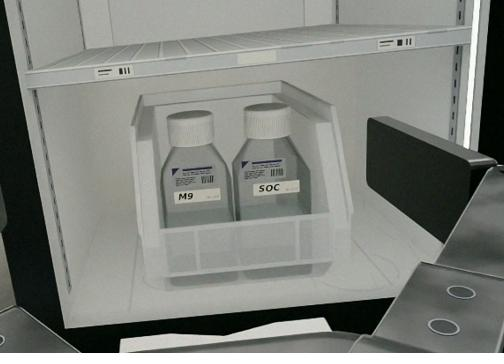

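{"name": "execute_actions", "arguments": {
  "actions": [
    {"rows":[[-0.02,0.02,0.02,0,0,0,1,0,0,0,0,0,0,0,0,-1,0.6,-1],[-0.06,0.06,0.05,0,0,0,1,0,0,0,0,0,0,0,0,-1,0.6,-1],[-0.133,0.1,0.083,0,0,0,1,0,0,0,0,0,0,0,0,-1,0.6,-1]],"steps":40}
  ],
  "cameras": ["cam_left_wrist"]
}}

{"name": "zoom_image", "arguments": {
  "camera": "cam_left_wrist",
  "region": [190, 50, 590, 370]
}}

Scene clock: 375.17 s.
left_arm: end_effector_position=(+0.1291, +0.3000, +0.2207) position_measured=3 object_status=3 end_effector_quat_wxyz=(+0.001, +0.707, +0.000, +0.707) | right_arm: end_effector_position=(-0.1341, +0.0559, +0.2980) position_measured=211 object_status=2 end_effector_quat_wxyz=(+0.612, -0.355, -0.614, -0.351)
Joint positions: left_arm=[1.1 -2.042 -0.627 1.62 -4.137 0.469 -3.142] | right_arm=[-0.6 0.97 -1.048 2.599 -4.681 -0.444 3.133]
Joint torques (N m): left_arm=[10.09 -88.12 -32.84 5.38 -3.81 1.38] | right_arm=[29.72 -63.27 2.85 -7.62 6.92 3.04]
Wrist force (N): left_arm=[-4.3 -1.7 -1.0] | right_arm=[-11.7 14.6 -12.7]
Wrist torque (N m): left_arm=[-0.19 0.79 -0.38] | right_arm=[-0.02 -1.53 -0.43]
Wrist force, peak (N): left_arm=[-11.1 0.5 2.8] | right_arm=[-12.1 14.8 -13.5]
Hand target: left_arm +0.1291, +0.3000, +0.2207; +0.001, +0.707, +0.000, +0.707 | right_arm -0.1341, +0.0559, +0.2980; +0.612, -0.355, -0.614, -0.351
Off the commanded pose: left_arm 0.000 m, 0 deg | right_arm 0.000 m, 0 deg.
left_rail: position_m=1.100 speed_m_s=0.40 position_status=done
right_rail: position_m=-0.600 speed_m_s=0.40 position_status=done
camera_calibration:
cam_left_wrist: T_world_to_cam=[[-0.0402963, -0.99403, -0.101395, 0.328149], [-0.293775, 0.108779, -0.949665, 0.214835], [0.955025, -0.00848057, -0.296404, 0.129908], [0, 0, 0, 1]] pos_world=[-0.0477289, 0.303922, 0.2758]
Images, in order (width x height): cam_left_wrist 672x504.

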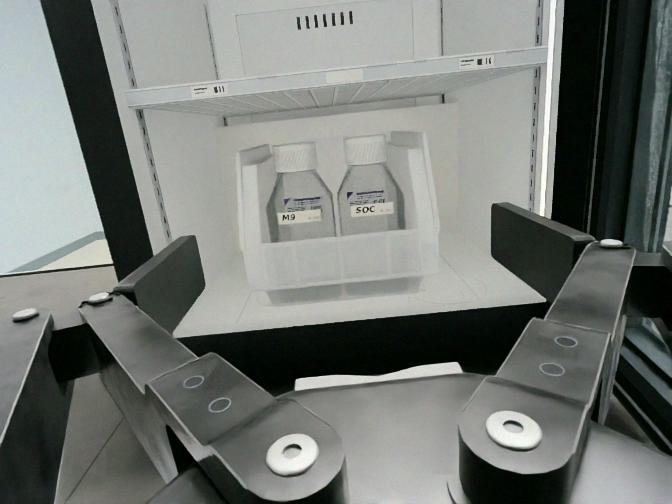

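Scaled by 1.260 from the camera's 672x504 image, which has a finer 960x720 frame.

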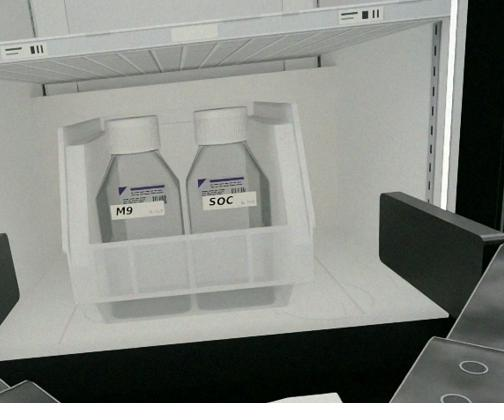

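{"name": "execute_actions", "arguments": {
  "actions": [
    {"rows":[[0.01,-0.02,-0.02,0,0,0,1,0,0,0,0,0,0,0,0,-1,0.6,-1],[0.03,-0.06,-0.05,0,0,0,1,0,0,0,0,0,0,0,0,-1,0.6,-1],[0.06,-0.12,-0.09,0,0,0,1,0,0,0,0,0,0,0,0,-1,0.6,-1],[0.09,-0.2,-0.115,0,0,0,1,0,0,0,0,0,0,0,0,-1,0.6,-1],[0.133,-0.28,-0.115,0,0,0,1,0,0,0,0,0,0,0,0,-1,0.6,-1],[0.133,-0.36,-0.115,0,0,0,1,0,0,0,0,0,0,0,0,-1,0.6,-1],[0.133,-0.44,-0.115,0,0,0,1,0,0,0,0,0,0,0,0,-1,0.6,-1],[0.133,-0.52,-0.115,0,0,0,1,0,0,0,0,0,0,0,0,-1,0.6,-1],[0.133,-0.6,-0.115,0,0,0,1,0,0,0,0,0,0,0,0,-1,0.6,-1],[0.133,-0.67,-0.115,0,0,0,1,0,0,0,0,0,0,0,0,-1,0.6,-1],[0.133,-0.73,-0.115,0,0,0,1,0,0,0,0,0,0,0,0,-1,0.6,-1],[0.133,-0.77,-0.115,0,0,0,1,0,0,0,0,0,0,0,0,-1,0.6,-1],[0.133,-0.8,-0.115,0,0,0,1,0,0,0,0,0,0,0,0,-1,0.6,-1]],"steps":75}
  ],
  "cameras": ["cam_bench_left","cam_high","cam_left_wrist","cam_right_wrist"]
}}

Scene clock: 437.67 s.
left_arm: end_effector_position=(+0.0989, +0.7086, +0.3012) position_measured=3 object_status=3 end_effector_quat_wxyz=(-0.007, +0.706, +0.012, +0.708) | right_arm: end_effector_position=(-0.1341, +0.0559, +0.2980) position_measured=211 object_status=2 end_effector_quat_wxyz=(+0.612, -0.355, -0.614, -0.351)
Joint positions: left_arm=[1.1 -2.496 -1.015 2.392 -4.515 0.951 -3.151] | right_arm=[-0.6 0.97 -1.048 2.599 -4.681 -0.444 3.133]
Joint torques (N m): left_arm=[11.15 -38.67 -14.37 5.99 -3.86 -1.53] | right_arm=[27.68 -65.73 2.31 -7.5 6.96 2.8]
Wrist force (N): left_arm=[-3.8 -2.0 -0.5] | right_arm=[-12.0 14.6 -13.0]
Wrist torque (N m): left_arm=[-0.26 0.68 -0.17] | right_arm=[-0.01 -1.48 -0.43]
Wrist force, peak (N): left_arm=[-3.1 -19.8 4.0] | right_arm=[-12.1 15.1 -13.4]
Hand target: left_arm +0.0989, +0.7086, +0.3012; -0.007, +0.706, +0.012, +0.708 (not the last commanded pose) | right_arm -0.1341, +0.0559, +0.2980; +0.612, -0.355, -0.614, -0.351
Off the commanded pose: left_arm 0.081 m, 2 deg | right_arm 0.000 m, 0 deg.
left_rail: position_m=1.100 speed_m_s=0.40 position_status=done
right_rail: position_m=-0.600 speed_m_s=0.40 position_status=done
pose unreachable (left arm): on one or more control steps of this call, first in action 0 (counted from 0), this arm could not follow its commanded pose, so it was not sent that pose on those steps. It may still have moved: this result reports where it is.
cause: moving toward the commanded pose would bring two parts of the arm too close to each other (its gripper and another part of the arm, with joints 4 (elbow) to 7 (wrist 3) between them, 54 mm apart when it was first held).
camera_calibration:
cam_left_wrist: T_world_to_cam=[[-0.0120494, -0.995246, -0.0966449, 0.737872], [-0.292831, 0.0959267, -0.95134, 0.247514], [0.956088, 0.0168376, -0.292595, 0.166873], [0, 0, 0, 1]] pos_world=[-0.0781742, 0.707811, 0.355608]
cam_right_wrist: T_world_to_cam=[[0.880836, 0.473395, 0.00503261, 0.0986522], [0.163247, -0.293738, -0.941843, 0.324083], [-0.444386, 0.830431, -0.336015, 0.179558], [0, 0, 0, 1]] pos_world=[-0.0600091, -0.100616, 0.365073]
Images, in order (width x height): cam_high 672x504, cam_bench_left 672x504, cam_left_wrist 672x504, cam_right_wrist 672x504.

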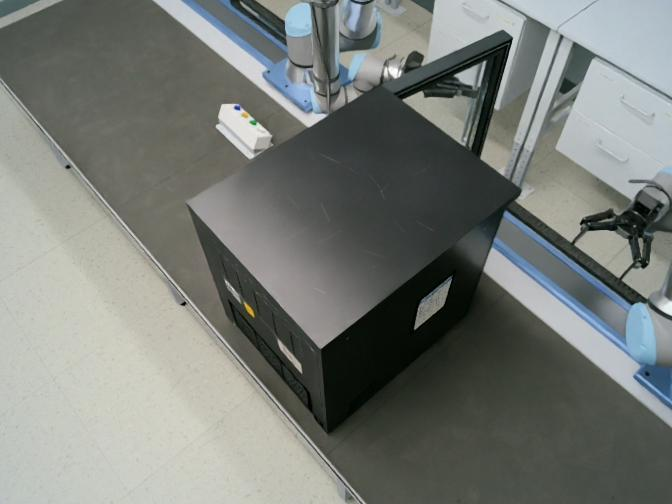

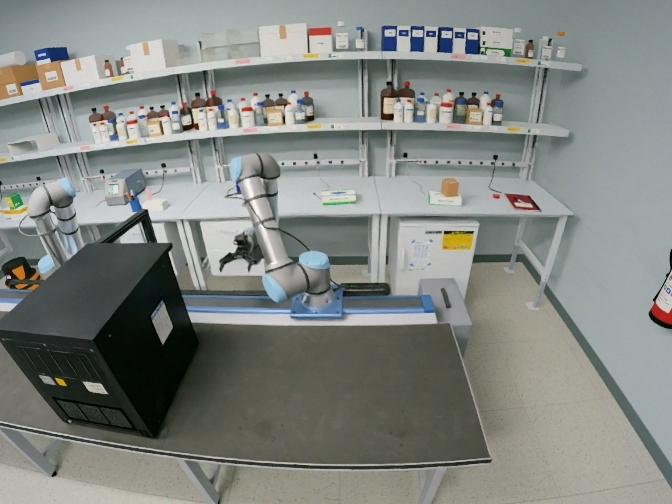

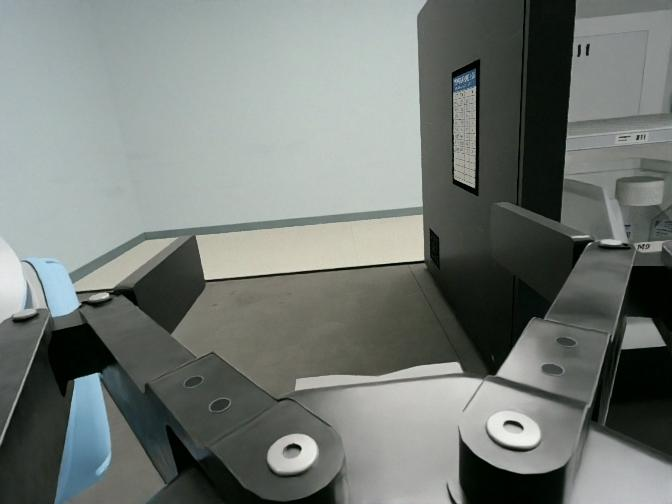

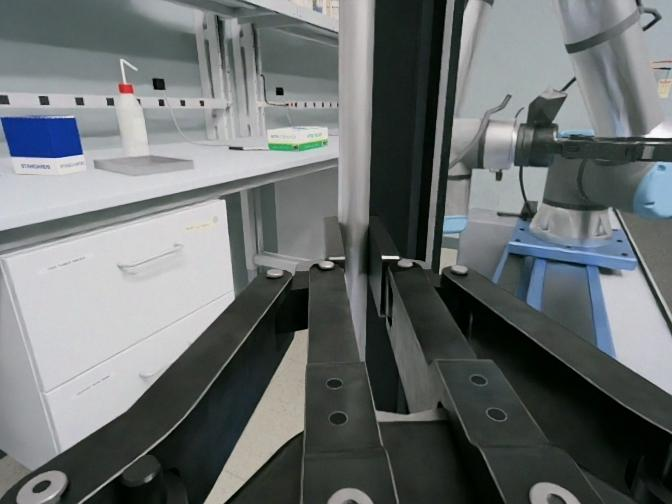

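{"name": "execute_actions", "arguments": {
  "actions": [
    {"rows":[[0,0,0,0,0,0,-0.03,0,0,0,0,0,0,0,0,-1,0.6,-1]],"steps":15},
    {"left_rail":{"position_m":0.7,"speed_m_s":0.3},"steps":150,"until":{"left_rail":{"position_status":["!=","moving"]}}},
    {"rows":[[0,0,0,0.006,0,0,-0.03,0,0,0,0,0,0,0,0,-1,0.6,-1]],"steps":10}
  ],
  "cameras": ["cam_bench_left","cam_high","cam_left_wrist","cam_bench_mid"]
}}

Scene clock: 444.20 s.
left_arm: end_effector_position=(+0.0989, +0.3086, +0.3012) position_measured=132 object_status=3 end_effector_quat_wxyz=(-0.013, +0.706, +0.018, +0.708) | right_arm: end_effector_position=(-0.1341, +0.0559, +0.2980) position_measured=211 object_status=2 end_effector_quat_wxyz=(+0.612, -0.355, -0.614, -0.351)
Joint positions: left_arm=[0.7 -2.484 -1.012 2.381 -4.507 0.957 -3.151] | right_arm=[-0.6 0.97 -1.048 2.599 -4.681 -0.444 3.133]
Joint torques (N m): left_arm=[4.62 -43.22 -16.44 6.2 3.46 0.5] | right_arm=[29.62 -65.9 2.76 -7.1 6.77 2.62]
Wrist force (N): left_arm=[-4.0 -2.1 -0.4] | right_arm=[-11.5 14.6 -13.1]
Wrist torque (N m): left_arm=[-0.27 0.67 -0.16] | right_arm=[-0.02 -1.60 -0.43]
Wrist force, peak (N): left_arm=[-4.0 -4.1 -0.2] | right_arm=[-12.1 15.0 -13.3]
Hand target: left_arm +0.0989, +0.3086, +0.3012; -0.013, +0.706, +0.018, +0.708 | right_arm -0.1341, +0.0559, +0.2980; +0.612, -0.355, -0.614, -0.351
Off the commanded pose: left_arm 0.000 m, 0 deg | right_arm 0.000 m, 0 deg.
left_rail: position_m=0.700 speed_m_s=0.30 position_status=done
right_rail: position_m=-0.600 speed_m_s=0.40 position_status=done
camera_calibration:
cam_left_wrist: T_world_to_cam=[[0.00662919, -0.995312, -0.0964844, 0.337906], [-0.294766, 0.0902544, -0.951298, 0.287774], [0.955546, 0.0347467, -0.292786, 0.1682], [0, 0, 0, 1]] pos_world=[-0.0781368, 0.304505, 0.355608]
Images, in order (width x height): cam_high 672x504, cam_bench_left 672x504, cam_bench_mid 672x504, cam_left_wrist 672x504.

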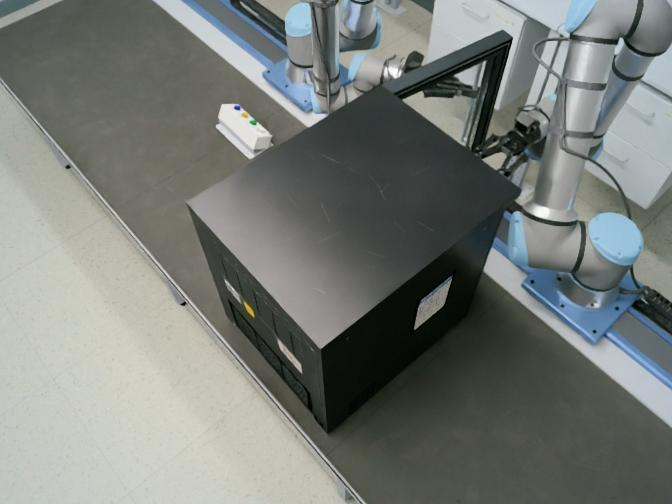

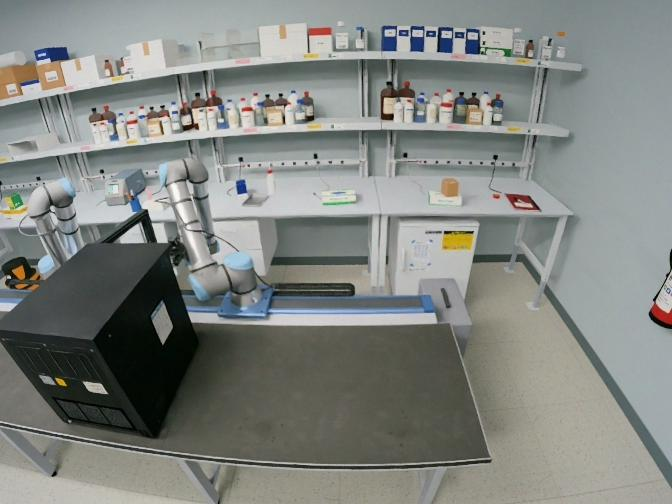

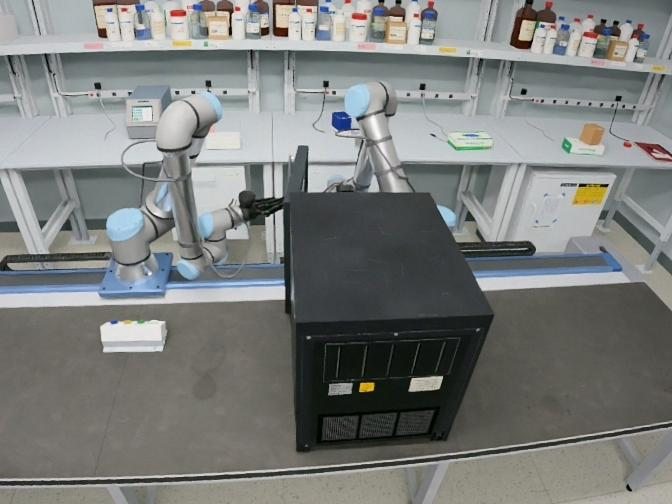

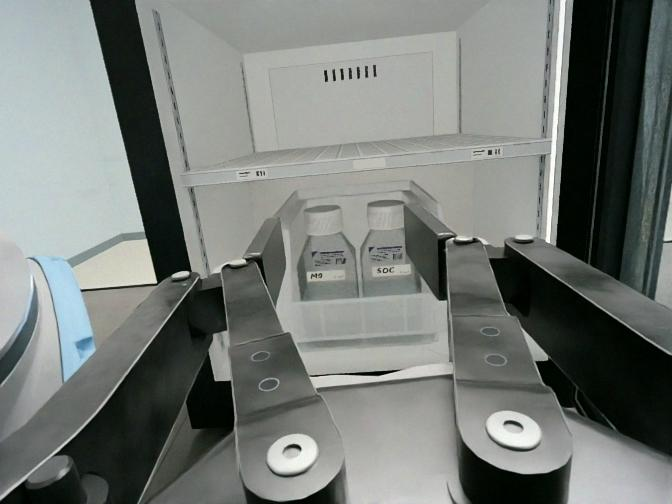

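{"name": "execute_actions", "arguments": {
  "actions": [
    {"rows":[[0,0.01,0.03,-0.0014,-0.01,0,-0.03,0,0,0,0,0,0,0,0,-1,0.6,-1],[0,0.03,0.08,-0.004,-0.03,0,-0.03,0,0,0,0,0,0,0,0,-1,0.6,-1],[0,0.06,0.15,-0.008,-0.06,0,-0.03,0,0,0,0,0,0,0,0,-1,0.6,-1],[-0.002,0.098,0.234,-0.0139,-0.1,0,-0.03,0,0,0,0,0,0,0,0,-1,0.6,-1]],"steps":60}
  ],
  "cameras": ["cam_left_wrist","cam_high"]
}}

Scene clock: 452.27 s.
left_arm: end_effector_position=(+0.2418, +0.2561, +0.3008) position_measured=132 object_status=3 end_effector_quat_wxyz=(+0.005, +0.808, +0.005, +0.589) | right_arm: end_effector_position=(-0.1341, +0.0559, +0.2980) position_measured=211 object_status=2 end_effector_quat_wxyz=(+0.612, -0.355, -0.614, -0.351)
Joint positions: left_arm=[0.7 -2.152 -1.242 2.304 -4.735 0.648 -2.717] | right_arm=[-0.6 0.97 -1.048 2.599 -4.681 -0.444 3.133]
Joint torques (N m): left_arm=[10.52 -36.07 -27.53 0.09 -5.4 1.3] | right_arm=[27.57 -63.78 2.2 -7.12 6.72 2.38]
Wrist force (N): left_arm=[-4.3 -1.9 -0.3] | right_arm=[-12.0 14.9 -13.4]
Wrist torque (N m): left_arm=[-0.32 0.72 -0.35] | right_arm=[0.06 -1.49 -0.44]
Wrist force, peak (N): left_arm=[-8.8 -2.4 -9.7] | right_arm=[-12.0 15.4 -13.1]
Hand target: left_arm +0.2418, +0.2561, +0.3008; +0.005, +0.808, +0.005, +0.589 | right_arm -0.1341, +0.0559, +0.2980; +0.612, -0.355, -0.614, -0.351
Off the commanded pose: left_arm 0.000 m, 0 deg | right_arm 0.000 m, 0 deg.
left_rail: position_m=0.700 speed_m_s=0.30 position_status=done
right_rail: position_m=-0.600 speed_m_s=0.40 position_status=done
camera_calibration:
cam_left_wrist: T_world_to_cam=[[-0.0661888, -0.995114, -0.0732646, 0.295247], [-0.569741, 0.0979705, -0.815964, 0.358038], [0.819155, -0.0122659, -0.573441, 0.162817], [0, 0, 0, 1]] pos_world=[0.0901586, 0.260724, 0.407143]
Images, in order (width x height): cam_high 672x504, cam_left_wrist 672x504.

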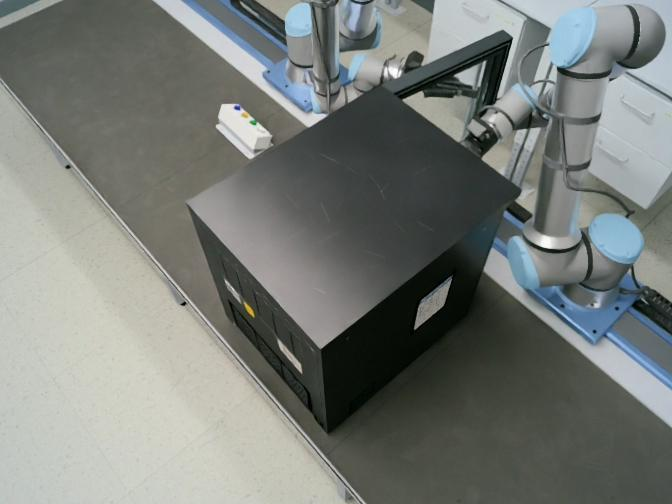

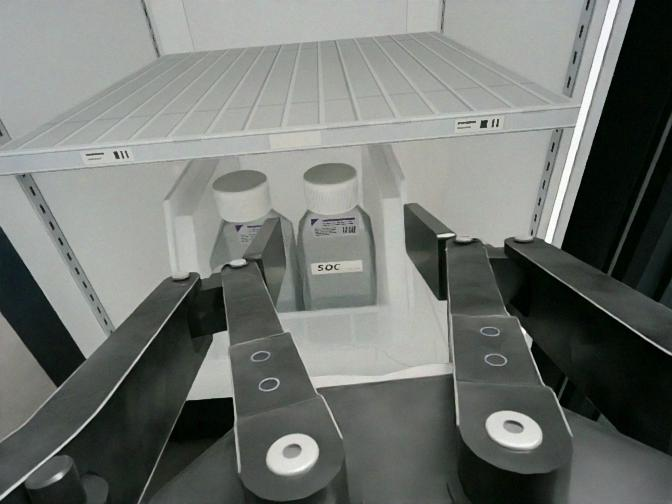

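{"name": "execute_actions", "arguments": {
  "actions": [
    {"rows":[[0.001,0,0.005,0,0,0,-0.03,0,0,0,0,0,0,0,0,-1,0.6,-1],[0.003,0,0.015,0,0,0,-0.03,0,0,0,0,0,0,0,0,-1,0.6,-1],[0.005,0,0.03,0,0,0,-0.03,0,0,0,0,0,0,0,0,-1,0.6,-1],[0.007,0,0.05,0,0,0,-0.03,0,0,0,0,0,0,0,0,-1,0.6,-1],[0.009,0,0.07,0,0,0,-0.03,0,0,0,0,0,0,0,0,-1,0.6,-1],[0.0105,0,0.09,0,0,0,-0.03,0,0,0,0,0,0,0,0,-1,0.6,-1],[0.0105,0,0.11,0,0,0,-0.03,0,0,0,0,0,0,0,0,-1,0.6,-1],[0.0105,0,0.13,0,0,0,-0.03,0,0,0,0,0,0,0,0,-1,0.6,-1],[0.0105,0,0.15,0,0,0,-0.03,0,0,0,0,0,0,0,0,-1,0.6,-1],[0.0105,0,0.165,0,0,0,-0.03,0,0,0,0,0,0,0,0,-1,0.6,-1],[0.0105,0,0.175,0,0,0,-0.03,0,0,0,0,0,0,0,0,-1,0.6,-1],[0.0105,0,0.18,0,0,0,-0.03,0,0,0,0,0,0,0,0,-1,0.6,-1]],"steps":35}
  ],
  "cameras": ["cam_left_wrist"]
}}

Scene clock: 461.13 s.
left_arm: end_effector_position=(+0.3465, +0.2559, +0.2737) position_measured=132 object_status=3 end_effector_quat_wxyz=(+0.005, +0.808, +0.005, +0.589) | right_arm: end_effector_position=(-0.1341, +0.0559, +0.2980) position_measured=211 object_status=2 end_effector_quat_wxyz=(+0.612, -0.355, -0.614, -0.351)
Joint positions: left_arm=[0.7 -1.924 -1.207 2.282 -4.969 0.464 -2.459] | right_arm=[-0.6 0.97 -1.048 2.599 -4.681 -0.444 3.133]
Joint torques (N m): left_arm=[7.5 -37.63 -26.27 0.52 -5.76 0.97] | right_arm=[26.13 -64.38 2.56 -6.97 6.58 2.41]
Wrist force (N): left_arm=[-4.3 -1.5 -0.2] | right_arm=[-11.8 14.3 -13.0]
Wrist torque (N m): left_arm=[-0.22 0.71 -0.33] | right_arm=[-0.09 -1.52 -0.42]
Wrist force, peak (N): left_arm=[-4.8 -1.3 -3.0] | right_arm=[-12.0 14.9 -13.7]
Hand target: left_arm +0.3465, +0.2559, +0.2737; +0.005, +0.808, +0.005, +0.589 | right_arm -0.1341, +0.0559, +0.2980; +0.612, -0.355, -0.614, -0.351
Off the commanded pose: left_arm 0.000 m, 0 deg | right_arm 0.000 m, 0 deg.
left_rail: position_m=0.700 speed_m_s=0.30 position_status=done
right_rail: position_m=-0.600 speed_m_s=0.40 position_status=done
camera_calibration:
cam_left_wrist: T_world_to_cam=[[-0.0661888, -0.995114, -0.0732646, 0.3], [-0.569741, 0.0979705, -0.815964, 0.395678], [0.819155, -0.0122659, -0.573441, 0.0615658], [0, 0, 0, 1]] pos_world=[0.194859, 0.260524, 0.380143]
Images, in order (width x height): cam_left_wrist 672x504.

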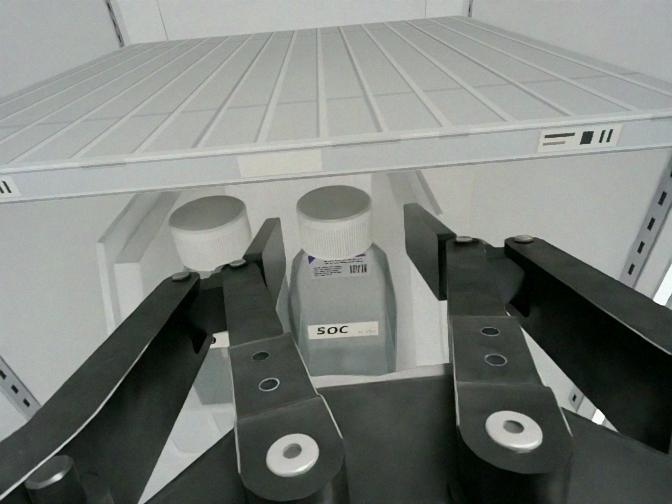

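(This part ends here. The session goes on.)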